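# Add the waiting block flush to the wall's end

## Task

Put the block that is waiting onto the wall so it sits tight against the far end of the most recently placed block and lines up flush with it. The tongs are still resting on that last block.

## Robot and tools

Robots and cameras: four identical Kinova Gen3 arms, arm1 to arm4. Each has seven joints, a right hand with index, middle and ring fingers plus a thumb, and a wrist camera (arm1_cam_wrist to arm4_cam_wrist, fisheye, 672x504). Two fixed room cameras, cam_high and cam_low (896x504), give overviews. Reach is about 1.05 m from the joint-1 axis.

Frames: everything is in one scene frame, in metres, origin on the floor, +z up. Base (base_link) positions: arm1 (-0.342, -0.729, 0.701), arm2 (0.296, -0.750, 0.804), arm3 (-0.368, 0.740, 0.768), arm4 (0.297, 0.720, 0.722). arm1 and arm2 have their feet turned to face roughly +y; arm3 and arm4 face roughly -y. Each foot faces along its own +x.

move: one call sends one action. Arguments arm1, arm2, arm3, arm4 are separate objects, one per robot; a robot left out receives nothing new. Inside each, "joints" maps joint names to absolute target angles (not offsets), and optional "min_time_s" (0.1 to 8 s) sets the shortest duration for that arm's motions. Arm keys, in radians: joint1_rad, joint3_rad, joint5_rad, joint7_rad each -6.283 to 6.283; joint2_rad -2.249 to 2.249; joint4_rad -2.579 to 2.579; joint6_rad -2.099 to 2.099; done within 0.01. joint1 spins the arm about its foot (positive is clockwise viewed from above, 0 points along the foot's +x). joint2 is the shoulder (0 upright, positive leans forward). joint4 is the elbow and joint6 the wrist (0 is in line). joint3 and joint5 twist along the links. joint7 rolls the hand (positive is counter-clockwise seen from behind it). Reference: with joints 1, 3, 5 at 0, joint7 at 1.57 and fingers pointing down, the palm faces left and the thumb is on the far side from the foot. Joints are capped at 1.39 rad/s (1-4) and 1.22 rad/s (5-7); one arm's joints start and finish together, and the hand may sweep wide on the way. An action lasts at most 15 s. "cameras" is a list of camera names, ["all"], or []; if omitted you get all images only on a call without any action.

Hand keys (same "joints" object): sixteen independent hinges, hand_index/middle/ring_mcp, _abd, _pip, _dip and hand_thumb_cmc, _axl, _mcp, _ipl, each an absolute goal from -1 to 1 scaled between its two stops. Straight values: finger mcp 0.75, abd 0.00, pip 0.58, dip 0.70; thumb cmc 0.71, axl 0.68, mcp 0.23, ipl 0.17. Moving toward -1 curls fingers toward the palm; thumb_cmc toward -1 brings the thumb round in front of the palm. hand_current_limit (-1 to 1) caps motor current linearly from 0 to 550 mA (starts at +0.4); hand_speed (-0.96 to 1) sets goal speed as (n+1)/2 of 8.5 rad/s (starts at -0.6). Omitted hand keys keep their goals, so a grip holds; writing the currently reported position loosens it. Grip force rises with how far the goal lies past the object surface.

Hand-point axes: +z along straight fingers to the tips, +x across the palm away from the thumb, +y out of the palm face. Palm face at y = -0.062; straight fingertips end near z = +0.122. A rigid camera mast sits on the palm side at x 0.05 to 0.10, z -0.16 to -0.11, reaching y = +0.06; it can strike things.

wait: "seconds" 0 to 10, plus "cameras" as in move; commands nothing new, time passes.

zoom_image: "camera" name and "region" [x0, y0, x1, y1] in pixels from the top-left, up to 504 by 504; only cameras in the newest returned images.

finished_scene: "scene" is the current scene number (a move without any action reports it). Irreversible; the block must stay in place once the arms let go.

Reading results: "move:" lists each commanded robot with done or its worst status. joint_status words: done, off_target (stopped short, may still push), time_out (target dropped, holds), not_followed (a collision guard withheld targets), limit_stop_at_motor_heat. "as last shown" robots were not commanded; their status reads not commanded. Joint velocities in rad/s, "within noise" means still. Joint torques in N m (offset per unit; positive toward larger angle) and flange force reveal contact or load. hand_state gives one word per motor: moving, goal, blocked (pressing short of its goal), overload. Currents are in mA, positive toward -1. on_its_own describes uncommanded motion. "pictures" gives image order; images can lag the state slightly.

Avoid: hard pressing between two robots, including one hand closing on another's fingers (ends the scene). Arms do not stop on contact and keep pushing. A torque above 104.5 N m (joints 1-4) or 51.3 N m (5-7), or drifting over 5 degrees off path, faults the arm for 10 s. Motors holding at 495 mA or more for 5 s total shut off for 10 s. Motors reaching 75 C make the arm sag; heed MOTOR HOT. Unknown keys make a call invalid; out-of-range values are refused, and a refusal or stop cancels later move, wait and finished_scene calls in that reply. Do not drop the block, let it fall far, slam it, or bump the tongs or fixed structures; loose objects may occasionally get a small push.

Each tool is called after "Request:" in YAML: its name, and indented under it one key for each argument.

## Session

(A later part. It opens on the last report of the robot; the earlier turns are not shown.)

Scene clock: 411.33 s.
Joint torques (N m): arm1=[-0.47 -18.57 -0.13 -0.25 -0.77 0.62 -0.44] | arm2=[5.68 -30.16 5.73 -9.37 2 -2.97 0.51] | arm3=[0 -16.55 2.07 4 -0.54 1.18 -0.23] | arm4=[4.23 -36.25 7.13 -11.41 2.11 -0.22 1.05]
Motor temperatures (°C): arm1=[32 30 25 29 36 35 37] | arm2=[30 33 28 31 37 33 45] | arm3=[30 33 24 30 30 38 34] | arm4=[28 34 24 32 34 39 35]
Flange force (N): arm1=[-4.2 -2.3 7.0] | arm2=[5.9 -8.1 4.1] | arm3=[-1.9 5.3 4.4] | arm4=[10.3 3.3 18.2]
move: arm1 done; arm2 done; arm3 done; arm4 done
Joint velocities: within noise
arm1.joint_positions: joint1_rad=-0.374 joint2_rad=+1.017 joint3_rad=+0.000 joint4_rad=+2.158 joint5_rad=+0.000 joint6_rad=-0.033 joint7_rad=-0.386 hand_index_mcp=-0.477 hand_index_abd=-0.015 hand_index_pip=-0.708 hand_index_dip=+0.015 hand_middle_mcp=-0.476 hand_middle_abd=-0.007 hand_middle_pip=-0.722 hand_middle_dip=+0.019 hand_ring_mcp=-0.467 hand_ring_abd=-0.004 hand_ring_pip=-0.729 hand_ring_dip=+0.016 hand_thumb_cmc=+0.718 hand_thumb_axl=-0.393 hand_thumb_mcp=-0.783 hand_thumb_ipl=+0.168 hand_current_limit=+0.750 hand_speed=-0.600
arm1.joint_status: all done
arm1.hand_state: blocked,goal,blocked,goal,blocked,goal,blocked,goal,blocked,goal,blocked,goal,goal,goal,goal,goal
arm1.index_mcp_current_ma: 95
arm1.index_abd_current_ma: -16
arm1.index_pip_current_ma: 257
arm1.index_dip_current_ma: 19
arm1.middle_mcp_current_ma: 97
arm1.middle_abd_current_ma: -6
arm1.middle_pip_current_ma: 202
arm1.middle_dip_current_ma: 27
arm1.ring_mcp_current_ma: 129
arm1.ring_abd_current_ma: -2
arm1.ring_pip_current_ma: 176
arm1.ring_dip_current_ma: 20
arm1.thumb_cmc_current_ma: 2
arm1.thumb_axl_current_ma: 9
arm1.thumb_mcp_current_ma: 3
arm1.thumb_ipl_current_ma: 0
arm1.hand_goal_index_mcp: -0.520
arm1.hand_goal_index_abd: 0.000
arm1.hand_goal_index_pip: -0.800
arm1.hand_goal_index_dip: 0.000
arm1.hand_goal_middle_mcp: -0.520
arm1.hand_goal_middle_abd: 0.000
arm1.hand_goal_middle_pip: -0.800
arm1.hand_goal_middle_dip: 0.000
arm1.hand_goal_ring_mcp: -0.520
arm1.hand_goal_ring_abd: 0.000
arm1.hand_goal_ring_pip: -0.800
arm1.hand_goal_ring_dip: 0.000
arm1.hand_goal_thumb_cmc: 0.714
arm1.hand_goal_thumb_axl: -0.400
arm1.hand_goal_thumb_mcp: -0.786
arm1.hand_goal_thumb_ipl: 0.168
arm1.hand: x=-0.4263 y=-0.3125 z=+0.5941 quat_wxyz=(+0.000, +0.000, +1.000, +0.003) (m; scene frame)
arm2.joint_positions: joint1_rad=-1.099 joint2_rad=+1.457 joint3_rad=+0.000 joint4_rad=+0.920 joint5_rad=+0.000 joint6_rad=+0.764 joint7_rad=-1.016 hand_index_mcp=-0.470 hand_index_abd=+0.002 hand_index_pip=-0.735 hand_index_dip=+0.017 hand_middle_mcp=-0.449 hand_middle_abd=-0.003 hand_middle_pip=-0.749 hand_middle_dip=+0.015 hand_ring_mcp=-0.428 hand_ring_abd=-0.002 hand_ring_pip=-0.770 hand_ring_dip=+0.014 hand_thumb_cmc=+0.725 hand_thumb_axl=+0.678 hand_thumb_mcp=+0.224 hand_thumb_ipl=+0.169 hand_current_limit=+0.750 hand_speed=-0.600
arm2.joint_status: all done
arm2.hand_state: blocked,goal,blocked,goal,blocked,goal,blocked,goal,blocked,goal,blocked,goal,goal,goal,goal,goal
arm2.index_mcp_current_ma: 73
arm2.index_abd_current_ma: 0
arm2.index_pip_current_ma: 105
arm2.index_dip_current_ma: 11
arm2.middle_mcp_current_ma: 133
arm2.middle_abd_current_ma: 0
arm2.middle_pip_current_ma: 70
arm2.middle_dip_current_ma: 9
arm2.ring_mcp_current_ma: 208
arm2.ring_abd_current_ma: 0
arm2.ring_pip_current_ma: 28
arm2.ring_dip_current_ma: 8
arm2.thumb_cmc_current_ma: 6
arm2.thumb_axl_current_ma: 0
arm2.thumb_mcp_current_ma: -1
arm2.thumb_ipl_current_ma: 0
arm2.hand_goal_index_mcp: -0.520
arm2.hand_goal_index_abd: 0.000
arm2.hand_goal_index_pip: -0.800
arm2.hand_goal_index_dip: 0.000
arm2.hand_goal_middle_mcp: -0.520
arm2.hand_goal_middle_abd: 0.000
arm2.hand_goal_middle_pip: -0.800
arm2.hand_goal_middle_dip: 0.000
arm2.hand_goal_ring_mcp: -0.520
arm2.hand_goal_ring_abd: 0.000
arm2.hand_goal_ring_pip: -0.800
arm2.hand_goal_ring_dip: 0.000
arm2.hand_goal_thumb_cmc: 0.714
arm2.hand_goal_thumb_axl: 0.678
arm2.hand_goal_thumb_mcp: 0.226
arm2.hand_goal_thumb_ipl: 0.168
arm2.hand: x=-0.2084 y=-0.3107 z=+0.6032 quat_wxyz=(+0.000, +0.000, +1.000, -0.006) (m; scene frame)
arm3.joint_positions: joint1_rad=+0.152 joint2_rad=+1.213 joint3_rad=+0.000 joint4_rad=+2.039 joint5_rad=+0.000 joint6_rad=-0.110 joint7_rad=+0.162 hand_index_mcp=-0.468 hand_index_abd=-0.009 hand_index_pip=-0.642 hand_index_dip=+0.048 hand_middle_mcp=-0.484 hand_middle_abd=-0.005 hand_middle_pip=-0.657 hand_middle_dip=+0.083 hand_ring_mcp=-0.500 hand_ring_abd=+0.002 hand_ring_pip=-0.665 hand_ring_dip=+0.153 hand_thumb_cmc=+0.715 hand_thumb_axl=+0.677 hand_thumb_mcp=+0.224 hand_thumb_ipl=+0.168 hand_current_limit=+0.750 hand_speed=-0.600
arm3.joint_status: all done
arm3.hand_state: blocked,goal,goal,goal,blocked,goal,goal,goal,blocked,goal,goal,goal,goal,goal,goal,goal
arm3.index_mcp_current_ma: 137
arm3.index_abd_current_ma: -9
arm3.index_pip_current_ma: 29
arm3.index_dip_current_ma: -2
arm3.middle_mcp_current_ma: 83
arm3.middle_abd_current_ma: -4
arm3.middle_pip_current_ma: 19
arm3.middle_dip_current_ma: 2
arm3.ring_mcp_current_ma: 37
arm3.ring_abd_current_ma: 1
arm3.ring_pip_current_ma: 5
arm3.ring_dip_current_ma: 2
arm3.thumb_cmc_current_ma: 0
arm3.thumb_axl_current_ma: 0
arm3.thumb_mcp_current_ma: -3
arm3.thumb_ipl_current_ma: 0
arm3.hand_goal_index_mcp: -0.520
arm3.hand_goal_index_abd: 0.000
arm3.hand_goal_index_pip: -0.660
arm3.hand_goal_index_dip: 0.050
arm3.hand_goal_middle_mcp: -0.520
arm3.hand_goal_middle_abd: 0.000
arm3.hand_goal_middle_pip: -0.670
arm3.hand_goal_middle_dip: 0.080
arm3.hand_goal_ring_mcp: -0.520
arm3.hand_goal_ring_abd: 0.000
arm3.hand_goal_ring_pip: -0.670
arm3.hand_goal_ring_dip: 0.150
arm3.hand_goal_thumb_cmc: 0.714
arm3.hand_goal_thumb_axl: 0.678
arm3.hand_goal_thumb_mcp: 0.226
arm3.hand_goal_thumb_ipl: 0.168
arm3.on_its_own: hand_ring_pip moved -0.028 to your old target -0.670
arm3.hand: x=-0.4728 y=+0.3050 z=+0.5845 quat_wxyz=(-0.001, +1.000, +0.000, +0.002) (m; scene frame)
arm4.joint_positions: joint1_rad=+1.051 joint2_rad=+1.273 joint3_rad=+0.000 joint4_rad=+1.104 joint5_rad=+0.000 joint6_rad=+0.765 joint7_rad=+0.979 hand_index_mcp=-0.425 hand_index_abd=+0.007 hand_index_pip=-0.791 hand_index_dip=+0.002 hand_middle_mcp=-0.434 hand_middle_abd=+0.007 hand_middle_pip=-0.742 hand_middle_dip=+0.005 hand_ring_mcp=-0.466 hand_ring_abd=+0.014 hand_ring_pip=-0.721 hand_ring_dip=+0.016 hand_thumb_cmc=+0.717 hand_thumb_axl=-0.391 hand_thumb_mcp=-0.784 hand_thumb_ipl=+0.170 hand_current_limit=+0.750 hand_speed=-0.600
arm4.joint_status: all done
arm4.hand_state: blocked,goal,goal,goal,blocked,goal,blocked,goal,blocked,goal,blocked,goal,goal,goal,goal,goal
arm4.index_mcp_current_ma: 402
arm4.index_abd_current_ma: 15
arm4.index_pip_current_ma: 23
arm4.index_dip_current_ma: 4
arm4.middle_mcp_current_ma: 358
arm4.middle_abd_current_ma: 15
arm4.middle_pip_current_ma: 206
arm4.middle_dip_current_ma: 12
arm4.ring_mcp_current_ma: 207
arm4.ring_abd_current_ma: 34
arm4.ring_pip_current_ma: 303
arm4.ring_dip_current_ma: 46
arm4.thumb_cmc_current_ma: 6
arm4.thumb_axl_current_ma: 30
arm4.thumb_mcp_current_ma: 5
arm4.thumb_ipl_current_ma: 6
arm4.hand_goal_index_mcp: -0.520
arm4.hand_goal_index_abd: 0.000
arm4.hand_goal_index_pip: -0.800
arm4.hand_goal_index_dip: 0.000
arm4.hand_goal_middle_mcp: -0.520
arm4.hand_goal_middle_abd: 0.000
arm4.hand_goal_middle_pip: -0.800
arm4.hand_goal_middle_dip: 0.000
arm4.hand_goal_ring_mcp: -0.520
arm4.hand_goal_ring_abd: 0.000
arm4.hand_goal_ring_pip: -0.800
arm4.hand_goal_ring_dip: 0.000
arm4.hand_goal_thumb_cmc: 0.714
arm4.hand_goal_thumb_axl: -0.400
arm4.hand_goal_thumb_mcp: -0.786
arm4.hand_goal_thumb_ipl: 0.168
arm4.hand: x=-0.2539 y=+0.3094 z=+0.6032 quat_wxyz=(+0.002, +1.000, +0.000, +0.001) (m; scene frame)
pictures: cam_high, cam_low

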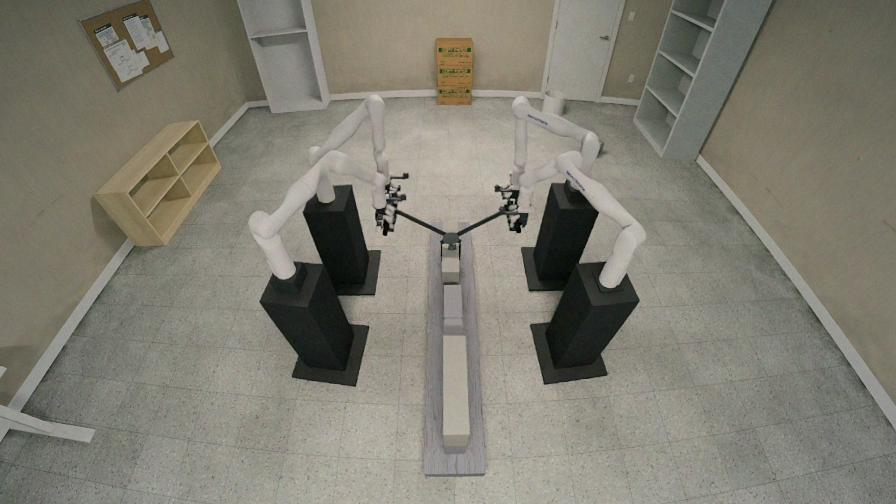

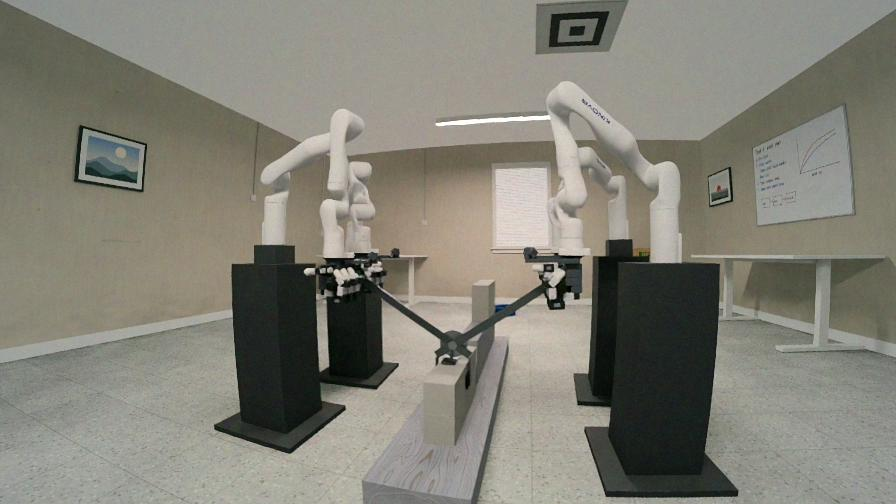

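Request:
move:
  arm1: {"joints": {"joint1_rad": -0.3659, "joint2_rad": 0.9991, "joint4_rad": 2.1391, "joint6_rad": 0.0034, "joint7_rad": -0.3772}, "min_time_s": 3}
  arm2: {"joints": {"joint1_rad": -1.0885, "joint2_rad": 1.4536, "joint4_rad": 0.903, "joint6_rad": 0.7851, "joint7_rad": -1.0051}, "min_time_s": 3}
  arm3: {"joints": {"joint1_rad": 0.148, "joint2_rad": 1.1949, "joint4_rad": 2.023, "joint6_rad": -0.0763, "joint7_rad": 0.1579}, "min_time_s": 3}
  arm4: {"joints": {"joint1_rad": 1.0408, "joint2_rad": 1.2714, "joint4_rad": 1.0858, "joint6_rad": 0.7844, "joint7_rad": 0.9685}, "min_time_s": 3}
  cameras: ["cam_high", "cam_low"]

Request:
zoom_image:
  camera: "cam_high"
  region: [425, 225, 480, 290]

Request:
zoom_image:
  camera: "cam_low"
  region: [415, 320, 490, 400]

Scene clock: 421.30 s.
Joint torques (N m): arm1=[12.79 -23.29 19.45 -34.73 2.2 -14.64 2.41] | arm2=[29.99 -22.09 25.5 -24.89 11.15 -18 4.03] | arm3=[-4.42 -39.41 -3.41 -24.32 -1.31 -11.18 -1.24] | arm4=[-6.73 -28.97 -1.83 -19.66 -1.86 -8.24 -0.71]
Motor temperatures (°C): arm1=[32 30 25 29 36 35 37] | arm2=[30 33 28 31 37 33 45] | arm3=[30 33 24 30 30 38 34] | arm4=[28 35 24 32 34 39 35]
Flange force (N): arm1=[20.0 -76.5 -37.8] | arm2=[-13.5 -74.2 -46.3] | arm3=[-5.2 -46.2 10.6] | arm4=[23.9 -29.4 -11.2]
move: arm1 done; arm2 done; arm3 done; arm4 done
Joint velocities: within noise
arm1.joint_positions: joint1_rad=-0.366 joint2_rad=+0.999 joint3_rad=+0.000 joint4_rad=+2.139 joint5_rad=+0.000 joint6_rad=+0.003 joint7_rad=-0.377 hand_index_mcp=-0.477 hand_index_abd=-0.015 hand_index_pip=-0.713 hand_index_dip=+0.015 hand_middle_mcp=-0.476 hand_middle_abd=-0.007 hand_middle_pip=-0.722 hand_middle_dip=+0.019 hand_ring_mcp=-0.467 hand_ring_abd=-0.004 hand_ring_pip=-0.729 hand_ring_dip=+0.016 hand_thumb_cmc=+0.718 hand_thumb_axl=-0.393 hand_thumb_mcp=-0.783 hand_thumb_ipl=+0.168 hand_current_limit=+0.750 hand_speed=-0.600
arm1.joint_status: all done
arm1.hand_state: blocked,goal,blocked,goal,blocked,goal,blocked,goal,blocked,goal,blocked,goal,goal,goal,goal,goal
arm1.index_mcp_current_ma: 95
arm1.index_abd_current_ma: -16
arm1.index_pip_current_ma: 239
arm1.index_dip_current_ma: 19
arm1.middle_mcp_current_ma: 97
arm1.middle_abd_current_ma: -6
arm1.middle_pip_current_ma: 202
arm1.middle_dip_current_ma: 27
arm1.ring_mcp_current_ma: 129
arm1.ring_abd_current_ma: -2
arm1.ring_pip_current_ma: 176
arm1.ring_dip_current_ma: 20
arm1.thumb_cmc_current_ma: 2
arm1.thumb_axl_current_ma: 9
arm1.thumb_mcp_current_ma: 3
arm1.thumb_ipl_current_ma: 0
arm1.hand_goal_index_mcp: -0.520
arm1.hand_goal_index_abd: 0.000
arm1.hand_goal_index_pip: -0.800
arm1.hand_goal_index_dip: 0.000
arm1.hand_goal_middle_mcp: -0.520
arm1.hand_goal_middle_abd: 0.000
arm1.hand_goal_middle_pip: -0.800
arm1.hand_goal_middle_dip: 0.000
arm1.hand_goal_ring_mcp: -0.520
arm1.hand_goal_ring_abd: 0.000
arm1.hand_goal_ring_pip: -0.800
arm1.hand_goal_ring_dip: 0.000
arm1.hand_goal_thumb_cmc: 0.714
arm1.hand_goal_thumb_axl: -0.400
arm1.hand_goal_thumb_mcp: -0.786
arm1.hand_goal_thumb_ipl: 0.168
arm1.hand: x=-0.4263 y=-0.3045 z=+0.6002 quat_wxyz=(+0.000, +0.000, +1.000, +0.003) (m; scene frame)
arm2.joint_positions: joint1_rad=-1.089 joint2_rad=+1.454 joint3_rad=+0.000 joint4_rad=+0.903 joint5_rad=+0.000 joint6_rad=+0.785 joint7_rad=-1.005 hand_index_mcp=-0.470 hand_index_abd=+0.002 hand_index_pip=-0.735 hand_index_dip=+0.017 hand_middle_mcp=-0.449 hand_middle_abd=-0.003 hand_middle_pip=-0.749 hand_middle_dip=+0.015 hand_ring_mcp=-0.428 hand_ring_abd=-0.002 hand_ring_pip=-0.770 hand_ring_dip=+0.014 hand_thumb_cmc=+0.725 hand_thumb_axl=+0.678 hand_thumb_mcp=+0.224 hand_thumb_ipl=+0.169 hand_current_limit=+0.750 hand_speed=-0.600
arm2.joint_status: all done
arm2.hand_state: blocked,goal,blocked,goal,blocked,goal,blocked,goal,blocked,goal,blocked,goal,goal,goal,goal,goal
arm2.index_mcp_current_ma: 73
arm2.index_abd_current_ma: 0
arm2.index_pip_current_ma: 105
arm2.index_dip_current_ma: 11
arm2.middle_mcp_current_ma: 133
arm2.middle_abd_current_ma: 0
arm2.middle_pip_current_ma: 70
arm2.middle_dip_current_ma: 9
arm2.ring_mcp_current_ma: 208
arm2.ring_abd_current_ma: 0
arm2.ring_pip_current_ma: 28
arm2.ring_dip_current_ma: 8
arm2.thumb_cmc_current_ma: 6
arm2.thumb_axl_current_ma: 0
arm2.thumb_mcp_current_ma: -1
arm2.thumb_ipl_current_ma: 0
arm2.hand_goal_index_mcp: -0.520
arm2.hand_goal_index_abd: 0.000
arm2.hand_goal_index_pip: -0.800
arm2.hand_goal_index_dip: 0.000
arm2.hand_goal_middle_mcp: -0.520
arm2.hand_goal_middle_abd: 0.000
arm2.hand_goal_middle_pip: -0.800
arm2.hand_goal_middle_dip: 0.000
arm2.hand_goal_ring_mcp: -0.520
arm2.hand_goal_ring_abd: 0.000
arm2.hand_goal_ring_pip: -0.800
arm2.hand_goal_ring_dip: 0.000
arm2.hand_goal_thumb_cmc: 0.714
arm2.hand_goal_thumb_axl: 0.678
arm2.hand_goal_thumb_mcp: 0.226
arm2.hand_goal_thumb_ipl: 0.168
arm2.hand: x=-0.2083 y=-0.3026 z=+0.6090 quat_wxyz=(+0.000, +0.000, +1.000, -0.006) (m; scene frame)
arm3.joint_positions: joint1_rad=+0.148 joint2_rad=+1.195 joint3_rad=+0.000 joint4_rad=+2.023 joint5_rad=+0.000 joint6_rad=-0.076 joint7_rad=+0.158 hand_index_mcp=-0.458 hand_index_abd=+0.012 hand_index_pip=-0.656 hand_index_dip=+0.048 hand_middle_mcp=-0.494 hand_middle_abd=-0.005 hand_middle_pip=-0.664 hand_middle_dip=+0.083 hand_ring_mcp=-0.500 hand_ring_abd=+0.001 hand_ring_pip=-0.667 hand_ring_dip=+0.153 hand_thumb_cmc=+0.715 hand_thumb_axl=+0.677 hand_thumb_mcp=+0.224 hand_thumb_ipl=+0.168 hand_current_limit=+0.750 hand_speed=-0.600
arm3.joint_status: all done
arm3.hand_state: blocked,goal,goal,goal,blocked,goal,goal,goal,blocked,goal,goal,goal,goal,goal,goal,goal
arm3.index_mcp_current_ma: 176
arm3.index_abd_current_ma: 14
arm3.index_pip_current_ma: 4
arm3.index_dip_current_ma: -2
arm3.middle_mcp_current_ma: 53
arm3.middle_abd_current_ma: -4
arm3.middle_pip_current_ma: 7
arm3.middle_dip_current_ma: 2
arm3.ring_mcp_current_ma: 37
arm3.ring_abd_current_ma: 1
arm3.ring_pip_current_ma: 2
arm3.ring_dip_current_ma: 2
arm3.thumb_cmc_current_ma: 0
arm3.thumb_axl_current_ma: 0
arm3.thumb_mcp_current_ma: -3
arm3.thumb_ipl_current_ma: 0
arm3.hand_goal_index_mcp: -0.520
arm3.hand_goal_index_abd: 0.000
arm3.hand_goal_index_pip: -0.660
arm3.hand_goal_index_dip: 0.050
arm3.hand_goal_middle_mcp: -0.520
arm3.hand_goal_middle_abd: 0.000
arm3.hand_goal_middle_pip: -0.670
arm3.hand_goal_middle_dip: 0.080
arm3.hand_goal_ring_mcp: -0.520
arm3.hand_goal_ring_abd: 0.000
arm3.hand_goal_ring_pip: -0.670
arm3.hand_goal_ring_dip: 0.150
arm3.hand_goal_thumb_cmc: 0.714
arm3.hand_goal_thumb_axl: 0.678
arm3.hand_goal_thumb_mcp: 0.226
arm3.hand_goal_thumb_ipl: 0.168
arm3.hand: x=-0.4728 y=+0.2969 z=+0.5905 quat_wxyz=(-0.001, +1.000, +0.000, +0.002) (m; scene frame)
arm4.joint_positions: joint1_rad=+1.041 joint2_rad=+1.271 joint3_rad=+0.000 joint4_rad=+1.086 joint5_rad=+0.000 joint6_rad=+0.784 joint7_rad=+0.969 hand_index_mcp=-0.425 hand_index_abd=+0.007 hand_index_pip=-0.791 hand_index_dip=+0.002 hand_middle_mcp=-0.438 hand_middle_abd=+0.014 hand_middle_pip=-0.751 hand_middle_dip=+0.005 hand_ring_mcp=-0.473 hand_ring_abd=+0.016 hand_ring_pip=-0.721 hand_ring_dip=+0.016 hand_thumb_cmc=+0.717 hand_thumb_axl=-0.391 hand_thumb_mcp=-0.784 hand_thumb_ipl=+0.170 hand_current_limit=+0.750 hand_speed=-0.600
arm4.joint_status: all done
arm4.hand_state: blocked,goal,goal,goal,blocked,goal,blocked,goal,blocked,goal,blocked,goal,goal,goal,goal,goal
arm4.index_mcp_current_ma: 402
arm4.index_abd_current_ma: 15
arm4.index_pip_current_ma: 23
arm4.index_dip_current_ma: 4
arm4.middle_mcp_current_ma: 337
arm4.middle_abd_current_ma: 32
arm4.middle_pip_current_ma: 171
arm4.middle_dip_current_ma: 12
arm4.ring_mcp_current_ma: 174
arm4.ring_abd_current_ma: 39
arm4.ring_pip_current_ma: 303
arm4.ring_dip_current_ma: 46
arm4.thumb_cmc_current_ma: 6
arm4.thumb_axl_current_ma: 30
arm4.thumb_mcp_current_ma: 5
arm4.thumb_ipl_current_ma: 6
arm4.hand_goal_index_mcp: -0.520
arm4.hand_goal_index_abd: 0.000
arm4.hand_goal_index_pip: -0.800
arm4.hand_goal_index_dip: 0.000
arm4.hand_goal_middle_mcp: -0.520
arm4.hand_goal_middle_abd: 0.000
arm4.hand_goal_middle_pip: -0.800
arm4.hand_goal_middle_dip: 0.000
arm4.hand_goal_ring_mcp: -0.520
arm4.hand_goal_ring_abd: 0.000
arm4.hand_goal_ring_pip: -0.800
arm4.hand_goal_ring_dip: 0.000
arm4.hand_goal_thumb_cmc: 0.714
arm4.hand_goal_thumb_axl: -0.400
arm4.hand_goal_thumb_mcp: -0.786
arm4.hand_goal_thumb_ipl: 0.168
arm4.hand: x=-0.2539 y=+0.3015 z=+0.6082 quat_wxyz=(+0.002, +1.000, +0.000, +0.001) (m; scene frame)
pictures: cam_high, cam_low

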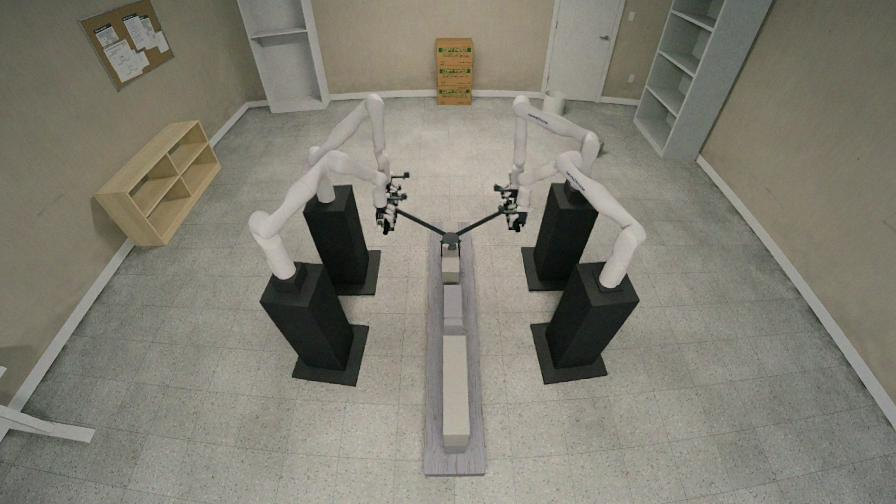

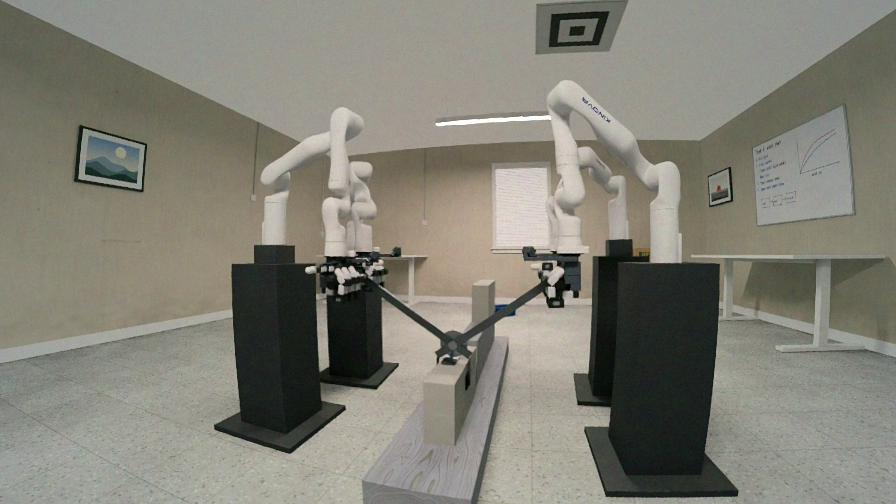

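Scaled by 7.754 from the camera's 896x504 image, which has a finer 1280x720 frame.

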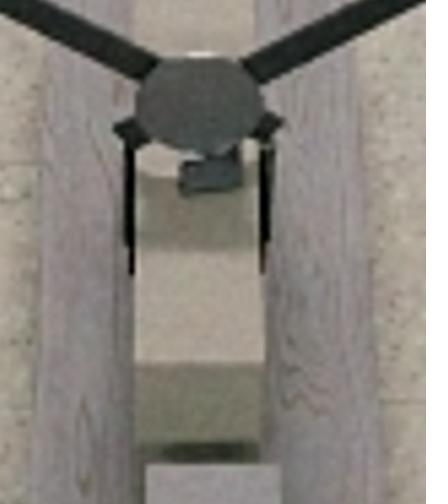

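Scaled by 6.300 from the camera's 896x504 image, which has a finer 1280x720 frame.

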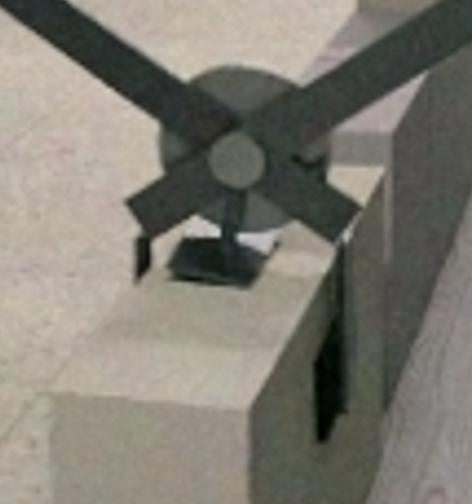

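Request:
move:
  arm1: {"joints": {"joint1_rad": -0.3686, "joint2_rad": 0.9565, "joint4_rad": 2.1574, "joint6_rad": 0.0277, "joint7_rad": -0.3799}, "min_time_s": 3}
  arm2: {"joints": {"joint1_rad": -1.0918, "joint2_rad": 1.4189, "joint4_rad": 0.9352, "joint6_rad": 0.7876, "joint7_rad": -1.0084}, "min_time_s": 3}
  arm3: {"joints": {"joint1_rad": 0.148, "joint2_rad": 1.1632, "joint4_rad": 2.0385, "joint6_rad": -0.0601, "joint7_rad": 0.1579}, "min_time_s": 3}
  arm4: {"joints": {"joint1_rad": 1.0408, "joint2_rad": 1.2488, "joint4_rad": 1.0952, "joint6_rad": 0.7976, "joint7_rad": 0.9685}, "min_time_s": 3}
  cameras: ["cam_high", "cam_low"]

Request:
zoom_image:
  camera: "cam_low"
  region: [360, 320, 490, 460]

Scene clock: 428.63 s.
Joint torques (N m): arm1=[-6.93 -21.96 -8.44 2.31 -0.49 1.82 0.02] | arm2=[-2.53 -50.43 0.2 -7.16 -0.57 4.36 -0.92] | arm3=[1.22 -22.36 4.52 2.86 -0.51 0.53 -0.13] | arm4=[8.87 -45.48 10.42 -10.03 2.68 3.69 0.66]
Motor temperatures (°C): arm1=[32 31 26 30 36 35 37] | arm2=[30 34 28 31 37 33 45] | arm3=[30 34 24 30 30 38 34] | arm4=[28 35 24 32 34 39 35]
Flange force (N): arm1=[-17.9 10.4 21.9] | arm2=[20.9 20.5 54.0] | arm3=[1.8 5.0 17.6] | arm4=[3.1 15.8 41.0]
move: arm1 done; arm2 done; arm3 done; arm4 done
Joint velocities: within noise
arm1.joint_positions: joint1_rad=-0.369 joint2_rad=+0.956 joint3_rad=+0.000 joint4_rad=+2.157 joint5_rad=+0.000 joint6_rad=+0.028 joint7_rad=-0.380 hand_index_mcp=-0.454 hand_index_abd=-0.006 hand_index_pip=-0.730 hand_index_dip=+0.008 hand_middle_mcp=-0.454 hand_middle_abd=-0.002 hand_middle_pip=-0.736 hand_middle_dip=+0.004 hand_ring_mcp=-0.438 hand_ring_abd=-0.011 hand_ring_pip=-0.758 hand_ring_dip=+0.016 hand_thumb_cmc=+0.716 hand_thumb_axl=-0.393 hand_thumb_mcp=-0.784 hand_thumb_ipl=+0.168 hand_current_limit=+0.750 hand_speed=-0.600
arm1.joint_status: all done
arm1.hand_state: blocked,goal,blocked,goal,blocked,goal,blocked,goal,blocked,goal,blocked,goal,goal,goal,goal,goal
arm1.index_mcp_current_ma: 173
arm1.index_abd_current_ma: -4
arm1.index_pip_current_ma: 174
arm1.index_dip_current_ma: 8
arm1.middle_mcp_current_ma: 175
arm1.middle_abd_current_ma: -1
arm1.middle_pip_current_ma: 152
arm1.middle_dip_current_ma: 2
arm1.ring_mcp_current_ma: 237
arm1.ring_abd_current_ma: -11
arm1.ring_pip_current_ma: 82
arm1.ring_dip_current_ma: 20
arm1.thumb_cmc_current_ma: 1
arm1.thumb_axl_current_ma: 9
arm1.thumb_mcp_current_ma: 2
arm1.thumb_ipl_current_ma: 0
arm1.hand_goal_index_mcp: -0.520
arm1.hand_goal_index_abd: 0.000
arm1.hand_goal_index_pip: -0.800
arm1.hand_goal_index_dip: 0.000
arm1.hand_goal_middle_mcp: -0.520
arm1.hand_goal_middle_abd: 0.000
arm1.hand_goal_middle_pip: -0.800
arm1.hand_goal_middle_dip: 0.000
arm1.hand_goal_ring_mcp: -0.520
arm1.hand_goal_ring_abd: 0.000
arm1.hand_goal_ring_pip: -0.800
arm1.hand_goal_ring_dip: 0.000
arm1.hand_goal_thumb_cmc: 0.714
arm1.hand_goal_thumb_axl: -0.400
arm1.hand_goal_thumb_mcp: -0.786
arm1.hand_goal_thumb_ipl: 0.168
arm1.on_its_own: hand_ring_pip moved -0.029 toward your old target -0.800
arm1.hand: x=-0.4263 y=-0.3071 z=+0.6152 quat_wxyz=(+0.000, +0.000, +1.000, +0.003) (m; scene frame)
arm2.joint_positions: joint1_rad=-1.092 joint2_rad=+1.419 joint3_rad=+0.000 joint4_rad=+0.935 joint5_rad=+0.000 joint6_rad=+0.788 joint7_rad=-1.008 hand_index_mcp=-0.414 hand_index_abd=+0.004 hand_index_pip=-0.780 hand_index_dip=+0.008 hand_middle_mcp=-0.404 hand_middle_abd=+0.000 hand_middle_pip=-0.789 hand_middle_dip=+0.007 hand_ring_mcp=-0.428 hand_ring_abd=-0.001 hand_ring_pip=-0.770 hand_ring_dip=+0.014 hand_thumb_cmc=+0.716 hand_thumb_axl=+0.678 hand_thumb_mcp=+0.224 hand_thumb_ipl=+0.169 hand_current_limit=+0.750 hand_speed=-0.600
arm2.joint_status: all done
arm2.hand_state: blocked,goal,goal,goal,blocked,goal,goal,goal,blocked,goal,blocked,goal,goal,goal,goal,goal
arm2.index_mcp_current_ma: 261
arm2.index_abd_current_ma: 1
arm2.index_pip_current_ma: 14
arm2.index_dip_current_ma: 3
arm2.middle_mcp_current_ma: 304
arm2.middle_abd_current_ma: 0
arm2.middle_pip_current_ma: 5
arm2.middle_dip_current_ma: 2
arm2.ring_mcp_current_ma: 208
arm2.ring_abd_current_ma: 0
arm2.ring_pip_current_ma: 28
arm2.ring_dip_current_ma: 8
arm2.thumb_cmc_current_ma: 0
arm2.thumb_axl_current_ma: 0
arm2.thumb_mcp_current_ma: -1
arm2.thumb_ipl_current_ma: 0
arm2.hand_goal_index_mcp: -0.520
arm2.hand_goal_index_abd: 0.000
arm2.hand_goal_index_pip: -0.800
arm2.hand_goal_index_dip: 0.000
arm2.hand_goal_middle_mcp: -0.520
arm2.hand_goal_middle_abd: 0.000
arm2.hand_goal_middle_pip: -0.800
arm2.hand_goal_middle_dip: 0.000
arm2.hand_goal_ring_mcp: -0.520
arm2.hand_goal_ring_abd: 0.000
arm2.hand_goal_ring_pip: -0.800
arm2.hand_goal_ring_dip: 0.000
arm2.hand_goal_thumb_cmc: 0.714
arm2.hand_goal_thumb_axl: 0.678
arm2.hand_goal_thumb_mcp: 0.226
arm2.hand_goal_thumb_ipl: 0.168
arm2.on_its_own: hand_index_pip moved -0.045 to your old target -0.800; hand_middle_pip moved -0.041 to your old target -0.800
arm2.hand: x=-0.2083 y=-0.3049 z=+0.6241 quat_wxyz=(+0.000, +0.000, +1.000, -0.006) (m; scene frame)
arm3.joint_positions: joint1_rad=+0.148 joint2_rad=+1.163 joint3_rad=+0.000 joint4_rad=+2.038 joint5_rad=+0.000 joint6_rad=-0.060 joint7_rad=+0.158 hand_index_mcp=-0.427 hand_index_abd=+0.014 hand_index_pip=-0.656 hand_index_dip=+0.048 hand_middle_mcp=-0.478 hand_middle_abd=-0.008 hand_middle_pip=-0.661 hand_middle_dip=+0.083 hand_ring_mcp=-0.491 hand_ring_abd=-0.003 hand_ring_pip=-0.665 hand_ring_dip=+0.153 hand_thumb_cmc=+0.715 hand_thumb_axl=+0.677 hand_thumb_mcp=+0.224 hand_thumb_ipl=+0.168 hand_current_limit=+0.750 hand_speed=-0.600
arm3.joint_status: all done
arm3.hand_state: blocked,goal,goal,goal,blocked,goal,goal,goal,blocked,goal,goal,goal,goal,goal,goal,goal
arm3.index_mcp_current_ma: 306
arm3.index_abd_current_ma: 17
arm3.index_pip_current_ma: 4
arm3.index_dip_current_ma: -2
arm3.middle_mcp_current_ma: 103
arm3.middle_abd_current_ma: -7
arm3.middle_pip_current_ma: 11
arm3.middle_dip_current_ma: 2
arm3.ring_mcp_current_ma: 60
arm3.ring_abd_current_ma: -2
arm3.ring_pip_current_ma: 5
arm3.ring_dip_current_ma: 2
arm3.thumb_cmc_current_ma: 0
arm3.thumb_axl_current_ma: 0
arm3.thumb_mcp_current_ma: -3
arm3.thumb_ipl_current_ma: 0
arm3.hand_goal_index_mcp: -0.520
arm3.hand_goal_index_abd: 0.000
arm3.hand_goal_index_pip: -0.660
arm3.hand_goal_index_dip: 0.050
arm3.hand_goal_middle_mcp: -0.520
arm3.hand_goal_middle_abd: 0.000
arm3.hand_goal_middle_pip: -0.670
arm3.hand_goal_middle_dip: 0.080
arm3.hand_goal_ring_mcp: -0.520
arm3.hand_goal_ring_abd: 0.000
arm3.hand_goal_ring_pip: -0.670
arm3.hand_goal_ring_dip: 0.150
arm3.hand_goal_thumb_cmc: 0.714
arm3.hand_goal_thumb_axl: 0.678
arm3.hand_goal_thumb_mcp: 0.226
arm3.hand_goal_thumb_ipl: 0.168
arm3.hand: x=-0.4729 y=+0.2969 z=+0.6025 quat_wxyz=(-0.001, +1.000, +0.000, +0.002) (m; scene frame)
arm4.joint_positions: joint1_rad=+1.041 joint2_rad=+1.250 joint3_rad=+0.000 joint4_rad=+1.095 joint5_rad=+0.000 joint6_rad=+0.798 joint7_rad=+0.969 hand_index_mcp=-0.385 hand_index_abd=-0.008 hand_index_pip=-0.797 hand_index_dip=+0.002 hand_middle_mcp=-0.392 hand_middle_abd=-0.012 hand_middle_pip=-0.760 hand_middle_dip=+0.008 hand_ring_mcp=-0.439 hand_ring_abd=-0.007 hand_ring_pip=-0.734 hand_ring_dip=+0.005 hand_thumb_cmc=+0.717 hand_thumb_axl=-0.391 hand_thumb_mcp=-0.784 hand_thumb_ipl=+0.170 hand_current_limit=+0.750 hand_speed=-0.600
arm4.joint_status: all done
arm4.hand_state: blocked,goal,goal,goal,blocked,goal,blocked,goal,blocked,goal,blocked,goal,goal,goal,goal,goal
arm4.index_mcp_current_ma: 481
arm4.index_abd_current_ma: -16
arm4.index_pip_current_ma: 6
arm4.index_dip_current_ma: 4
arm4.middle_mcp_current_ma: 481
arm4.middle_abd_current_ma: -28
arm4.middle_pip_current_ma: 133
arm4.middle_dip_current_ma: 20
arm4.ring_mcp_current_ma: 336
arm4.ring_abd_current_ma: -14
arm4.ring_pip_current_ma: 244
arm4.ring_dip_current_ma: 12
arm4.thumb_cmc_current_ma: 6
arm4.thumb_axl_current_ma: 30
arm4.thumb_mcp_current_ma: 5
arm4.thumb_ipl_current_ma: 6
arm4.hand_goal_index_mcp: -0.520
arm4.hand_goal_index_abd: 0.000
arm4.hand_goal_index_pip: -0.800
arm4.hand_goal_index_dip: 0.000
arm4.hand_goal_middle_mcp: -0.520
arm4.hand_goal_middle_abd: 0.000
arm4.hand_goal_middle_pip: -0.800
arm4.hand_goal_middle_dip: 0.000
arm4.hand_goal_ring_mcp: -0.520
arm4.hand_goal_ring_abd: 0.000
arm4.hand_goal_ring_pip: -0.800
arm4.hand_goal_ring_dip: 0.000
arm4.hand_goal_thumb_cmc: 0.714
arm4.hand_goal_thumb_axl: -0.400
arm4.hand_goal_thumb_mcp: -0.786
arm4.hand_goal_thumb_ipl: 0.168
arm4.hand: x=-0.2537 y=+0.3017 z=+0.6197 quat_wxyz=(+0.002, +1.000, +0.000, +0.001) (m; scene frame)
pictures: cam_high, cam_low

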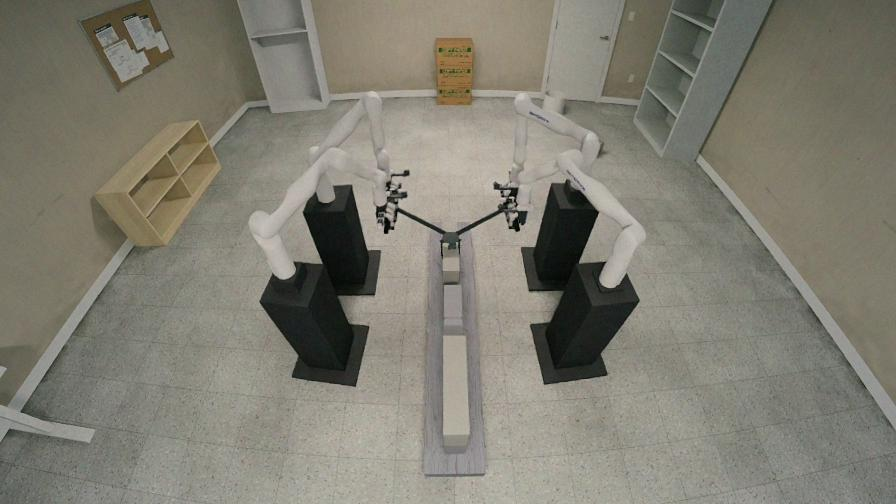

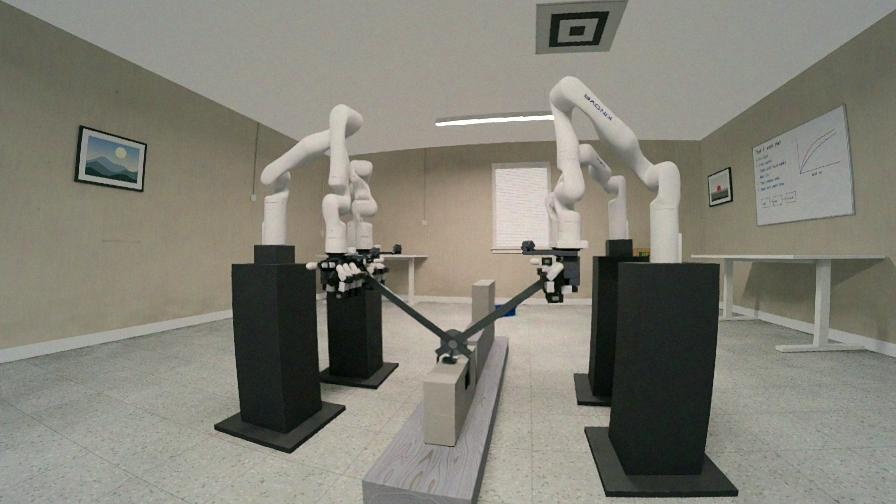

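Scaled by 3.600 from the camera's 896x504 image, which has a finer 1280x720 frame.

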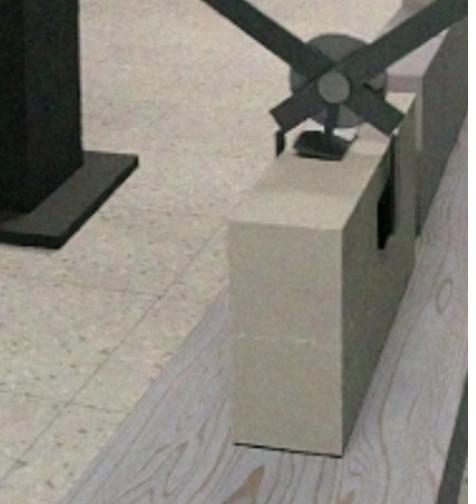

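Request:
move:
  arm1: {"joints": {"joint1_rad": -0.3679, "joint2_rad": 0.928, "joint4_rad": 2.1616, "joint6_rad": 0.052, "joint7_rad": -0.3792}, "min_time_s": 3}
  arm2: {"joints": {"joint1_rad": -1.0902, "joint2_rad": 1.3997, "joint4_rad": 0.9454, "joint6_rad": 0.7965, "joint7_rad": -1.0068}, "min_time_s": 3}
  arm3: {"joints": {"joint1_rad": 0.1479, "joint2_rad": 1.1365, "joint4_rad": 2.0493, "joint6_rad": -0.0442, "joint7_rad": 0.1578}, "min_time_s": 3}
  arm4: {"joints": {"joint1_rad": 1.0392, "joint2_rad": 1.2316, "joint4_rad": 1.0987, "joint6_rad": 0.8113, "joint7_rad": 0.9669, "hand_current_limit": 0.78}, "min_time_s": 3}
  cameras: ["cam_high", "cam_low"]

Request:
zoom_image:
  camera: "cam_low"
  region: [360, 320, 490, 460]

Scene clock: 438.63 s.
Joint torques (N m): arm1=[-5.42 -23.46 -6.24 -0.4 -0.59 0.73 -0.03] | arm2=[2.68 -53.6 5.04 -11.01 1.51 2.35 -0.57] | arm3=[0.07 -26.22 3.31 -0.77 -0.24 -1.1 0.08] | arm4=[3.06 -45.42 5.28 -12.57 0.73 2.16 0.54]
Motor temperatures (°C): arm1=[32 31 26 30 36 35 37] | arm2=[30 35 28 31 37 33 45] | arm3=[30 34 24 30 30 38 34] | arm4=[28 36 24 32 34 39 35]
Flange force (N): arm1=[-15.2 5.1 22.6] | arm2=[19.0 8.7 53.5] | arm3=[0.5 -1.1 21.5] | arm4=[4.0 4.0 37.5]
move: arm1 done; arm2 done; arm3 done; arm4 done
Joint velocities: within noise
arm1.joint_positions: joint1_rad=-0.368 joint2_rad=+0.928 joint3_rad=+0.000 joint4_rad=+2.162 joint5_rad=+0.000 joint6_rad=+0.052 joint7_rad=-0.379 hand_index_mcp=-0.453 hand_index_abd=-0.006 hand_index_pip=-0.731 hand_index_dip=+0.008 hand_middle_mcp=-0.453 hand_middle_abd=-0.002 hand_middle_pip=-0.737 hand_middle_dip=+0.003 hand_ring_mcp=-0.438 hand_ring_abd=-0.011 hand_ring_pip=-0.758 hand_ring_dip=+0.016 hand_thumb_cmc=+0.716 hand_thumb_axl=-0.393 hand_thumb_mcp=-0.784 hand_thumb_ipl=+0.168 hand_current_limit=+0.750 hand_speed=-0.600
arm1.joint_status: all done
arm1.hand_state: blocked,goal,blocked,goal,blocked,goal,blocked,goal,blocked,goal,blocked,goal,goal,goal,goal,goal
arm1.index_mcp_current_ma: 177
arm1.index_abd_current_ma: -4
arm1.index_pip_current_ma: 168
arm1.index_dip_current_ma: 7
arm1.middle_mcp_current_ma: 177
arm1.middle_abd_current_ma: -1
arm1.middle_pip_current_ma: 150
arm1.middle_dip_current_ma: 2
arm1.ring_mcp_current_ma: 237
arm1.ring_abd_current_ma: -11
arm1.ring_pip_current_ma: 82
arm1.ring_dip_current_ma: 20
arm1.thumb_cmc_current_ma: 1
arm1.thumb_axl_current_ma: 9
arm1.thumb_mcp_current_ma: 2
arm1.thumb_ipl_current_ma: 0
arm1.hand_goal_index_mcp: -0.520
arm1.hand_goal_index_abd: 0.000
arm1.hand_goal_index_pip: -0.800
arm1.hand_goal_index_dip: 0.000
arm1.hand_goal_middle_mcp: -0.520
arm1.hand_goal_middle_abd: 0.000
arm1.hand_goal_middle_pip: -0.800
arm1.hand_goal_middle_dip: 0.000
arm1.hand_goal_ring_mcp: -0.520
arm1.hand_goal_ring_abd: 0.000
arm1.hand_goal_ring_pip: -0.800
arm1.hand_goal_ring_dip: 0.000
arm1.hand_goal_thumb_cmc: 0.714
arm1.hand_goal_thumb_axl: -0.400
arm1.hand_goal_thumb_mcp: -0.786
arm1.hand_goal_thumb_ipl: 0.168
arm1.hand: x=-0.4263 y=-0.3066 z=+0.6252 quat_wxyz=(+0.000, +0.000, +1.000, +0.003) (m; scene frame)
arm2.joint_positions: joint1_rad=-1.090 joint2_rad=+1.400 joint3_rad=+0.000 joint4_rad=+0.945 joint5_rad=+0.000 joint6_rad=+0.796 joint7_rad=-1.007 hand_index_mcp=-0.413 hand_index_abd=+0.004 hand_index_pip=-0.782 hand_index_dip=+0.008 hand_middle_mcp=-0.404 hand_middle_abd=+0.000 hand_middle_pip=-0.790 hand_middle_dip=+0.006 hand_ring_mcp=-0.428 hand_ring_abd=-0.001 hand_ring_pip=-0.770 hand_ring_dip=+0.014 hand_thumb_cmc=+0.716 hand_thumb_axl=+0.678 hand_thumb_mcp=+0.224 hand_thumb_ipl=+0.169 hand_current_limit=+0.750 hand_speed=-0.600
arm2.joint_status: all done
arm2.hand_state: blocked,goal,goal,goal,blocked,goal,goal,goal,blocked,goal,blocked,goal,goal,goal,goal,goal
arm2.index_mcp_current_ma: 265
arm2.index_abd_current_ma: 1
arm2.index_pip_current_ma: 12
arm2.index_dip_current_ma: 3
arm2.middle_mcp_current_ma: 304
arm2.middle_abd_current_ma: 0
arm2.middle_pip_current_ma: 5
arm2.middle_dip_current_ma: 2
arm2.ring_mcp_current_ma: 208
arm2.ring_abd_current_ma: 0
arm2.ring_pip_current_ma: 28
arm2.ring_dip_current_ma: 8
arm2.thumb_cmc_current_ma: 0
arm2.thumb_axl_current_ma: 0
arm2.thumb_mcp_current_ma: -1
arm2.thumb_ipl_current_ma: 0
arm2.hand_goal_index_mcp: -0.520
arm2.hand_goal_index_abd: 0.000
arm2.hand_goal_index_pip: -0.800
arm2.hand_goal_index_dip: 0.000
arm2.hand_goal_middle_mcp: -0.520
arm2.hand_goal_middle_abd: 0.000
arm2.hand_goal_middle_pip: -0.800
arm2.hand_goal_middle_dip: 0.000
arm2.hand_goal_ring_mcp: -0.520
arm2.hand_goal_ring_abd: 0.000
arm2.hand_goal_ring_pip: -0.800
arm2.hand_goal_ring_dip: 0.000
arm2.hand_goal_thumb_cmc: 0.714
arm2.hand_goal_thumb_axl: 0.678
arm2.hand_goal_thumb_mcp: 0.226
arm2.hand_goal_thumb_ipl: 0.168
arm2.hand: x=-0.2083 y=-0.3036 z=+0.6341 quat_wxyz=(+0.000, +0.000, +1.000, -0.006) (m; scene frame)
arm3.joint_positions: joint1_rad=+0.148 joint2_rad=+1.137 joint3_rad=+0.000 joint4_rad=+2.049 joint5_rad=+0.000 joint6_rad=-0.044 joint7_rad=+0.158 hand_index_mcp=-0.425 hand_index_abd=+0.014 hand_index_pip=-0.656 hand_index_dip=+0.048 hand_middle_mcp=-0.474 hand_middle_abd=-0.008 hand_middle_pip=-0.664 hand_middle_dip=+0.083 hand_ring_mcp=-0.491 hand_ring_abd=-0.003 hand_ring_pip=-0.665 hand_ring_dip=+0.153 hand_thumb_cmc=+0.715 hand_thumb_axl=+0.677 hand_thumb_mcp=+0.224 hand_thumb_ipl=+0.168 hand_current_limit=+0.750 hand_speed=-0.600
arm3.joint_status: all done
arm3.hand_state: blocked,goal,goal,goal,blocked,goal,goal,goal,blocked,goal,goal,goal,goal,goal,goal,goal
arm3.index_mcp_current_ma: 318
arm3.index_abd_current_ma: 17
arm3.index_pip_current_ma: 4
arm3.index_dip_current_ma: -2
arm3.middle_mcp_current_ma: 116
arm3.middle_abd_current_ma: -8
arm3.middle_pip_current_ma: 7
arm3.middle_dip_current_ma: 2
arm3.ring_mcp_current_ma: 62
arm3.ring_abd_current_ma: -2
arm3.ring_pip_current_ma: 5
arm3.ring_dip_current_ma: 2
arm3.thumb_cmc_current_ma: 0
arm3.thumb_axl_current_ma: 0
arm3.thumb_mcp_current_ma: -3
arm3.thumb_ipl_current_ma: 0
arm3.hand_goal_index_mcp: -0.520
arm3.hand_goal_index_abd: 0.000
arm3.hand_goal_index_pip: -0.660
arm3.hand_goal_index_dip: 0.050
arm3.hand_goal_middle_mcp: -0.520
arm3.hand_goal_middle_abd: 0.000
arm3.hand_goal_middle_pip: -0.670
arm3.hand_goal_middle_dip: 0.080
arm3.hand_goal_ring_mcp: -0.520
arm3.hand_goal_ring_abd: 0.000
arm3.hand_goal_ring_pip: -0.670
arm3.hand_goal_ring_dip: 0.150
arm3.hand_goal_thumb_cmc: 0.714
arm3.hand_goal_thumb_axl: 0.678
arm3.hand_goal_thumb_mcp: 0.226
arm3.hand_goal_thumb_ipl: 0.168
arm3.hand: x=-0.4729 y=+0.2965 z=+0.6125 quat_wxyz=(-0.001, +1.000, +0.000, +0.002) (m; scene frame)
arm4.joint_positions: joint1_rad=+1.039 joint2_rad=+1.233 joint3_rad=+0.000 joint4_rad=+1.099 joint5_rad=+0.000 joint6_rad=+0.811 joint7_rad=+0.967 hand_index_mcp=-0.385 hand_index_abd=-0.008 hand_index_pip=-0.797 hand_index_dip=+0.002 hand_middle_mcp=-0.392 hand_middle_abd=-0.012 hand_middle_pip=-0.762 hand_middle_dip=+0.008 hand_ring_mcp=-0.438 hand_ring_abd=-0.007 hand_ring_pip=-0.738 hand_ring_dip=+0.005 hand_thumb_cmc=+0.717 hand_thumb_axl=-0.391 hand_thumb_mcp=-0.784 hand_thumb_ipl=+0.170 hand_current_limit=+0.780 hand_speed=-0.600
arm4.joint_status: all done
arm4.hand_state: blocked,goal,goal,goal,blocked,goal,blocked,goal,blocked,goal,blocked,goal,goal,goal,goal,goal
arm4.index_mcp_current_ma: 490
arm4.index_abd_current_ma: -16
arm4.index_pip_current_ma: 6
arm4.index_dip_current_ma: 4
arm4.middle_mcp_current_ma: 490
arm4.middle_abd_current_ma: -28
arm4.middle_pip_current_ma: 126
arm4.middle_dip_current_ma: 20
arm4.ring_mcp_current_ma: 339
arm4.ring_abd_current_ma: -14
arm4.ring_pip_current_ma: 227
arm4.ring_dip_current_ma: 12
arm4.thumb_cmc_current_ma: 6
arm4.thumb_axl_current_ma: 30
arm4.thumb_mcp_current_ma: 5
arm4.thumb_ipl_current_ma: 6
arm4.hand_goal_index_mcp: -0.520
arm4.hand_goal_index_abd: 0.000
arm4.hand_goal_index_pip: -0.800
arm4.hand_goal_index_dip: 0.000
arm4.hand_goal_middle_mcp: -0.520
arm4.hand_goal_middle_abd: 0.000
arm4.hand_goal_middle_pip: -0.800
arm4.hand_goal_middle_dip: 0.000
arm4.hand_goal_ring_mcp: -0.520
arm4.hand_goal_ring_abd: 0.000
arm4.hand_goal_ring_pip: -0.800
arm4.hand_goal_ring_dip: 0.000
arm4.hand_goal_thumb_cmc: 0.714
arm4.hand_goal_thumb_axl: -0.400
arm4.hand_goal_thumb_mcp: -0.786
arm4.hand_goal_thumb_ipl: 0.168
arm4.hand: x=-0.2534 y=+0.3007 z=+0.6289 quat_wxyz=(+0.002, +1.000, +0.000, +0.001) (m; scene frame)
pictures: cam_high, cam_low

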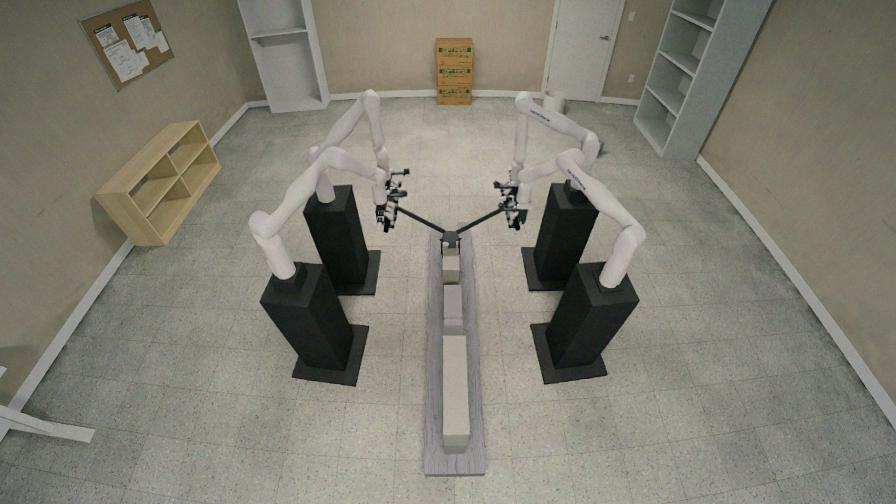

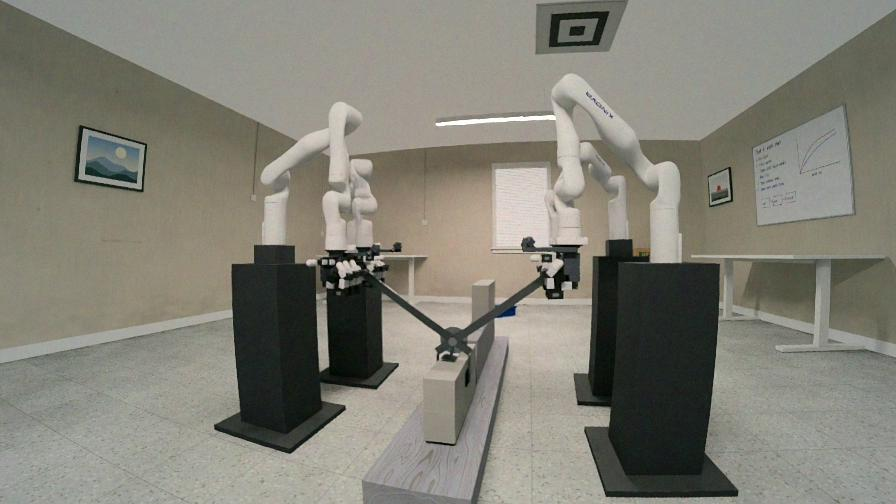

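Scaled by 3.600 from the camera's 896x504 image, which has a finer 1280x720 frame.

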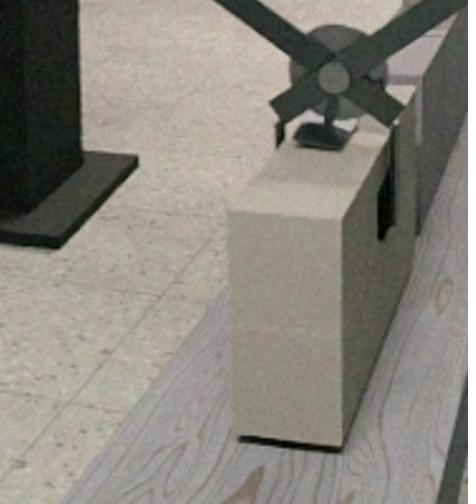

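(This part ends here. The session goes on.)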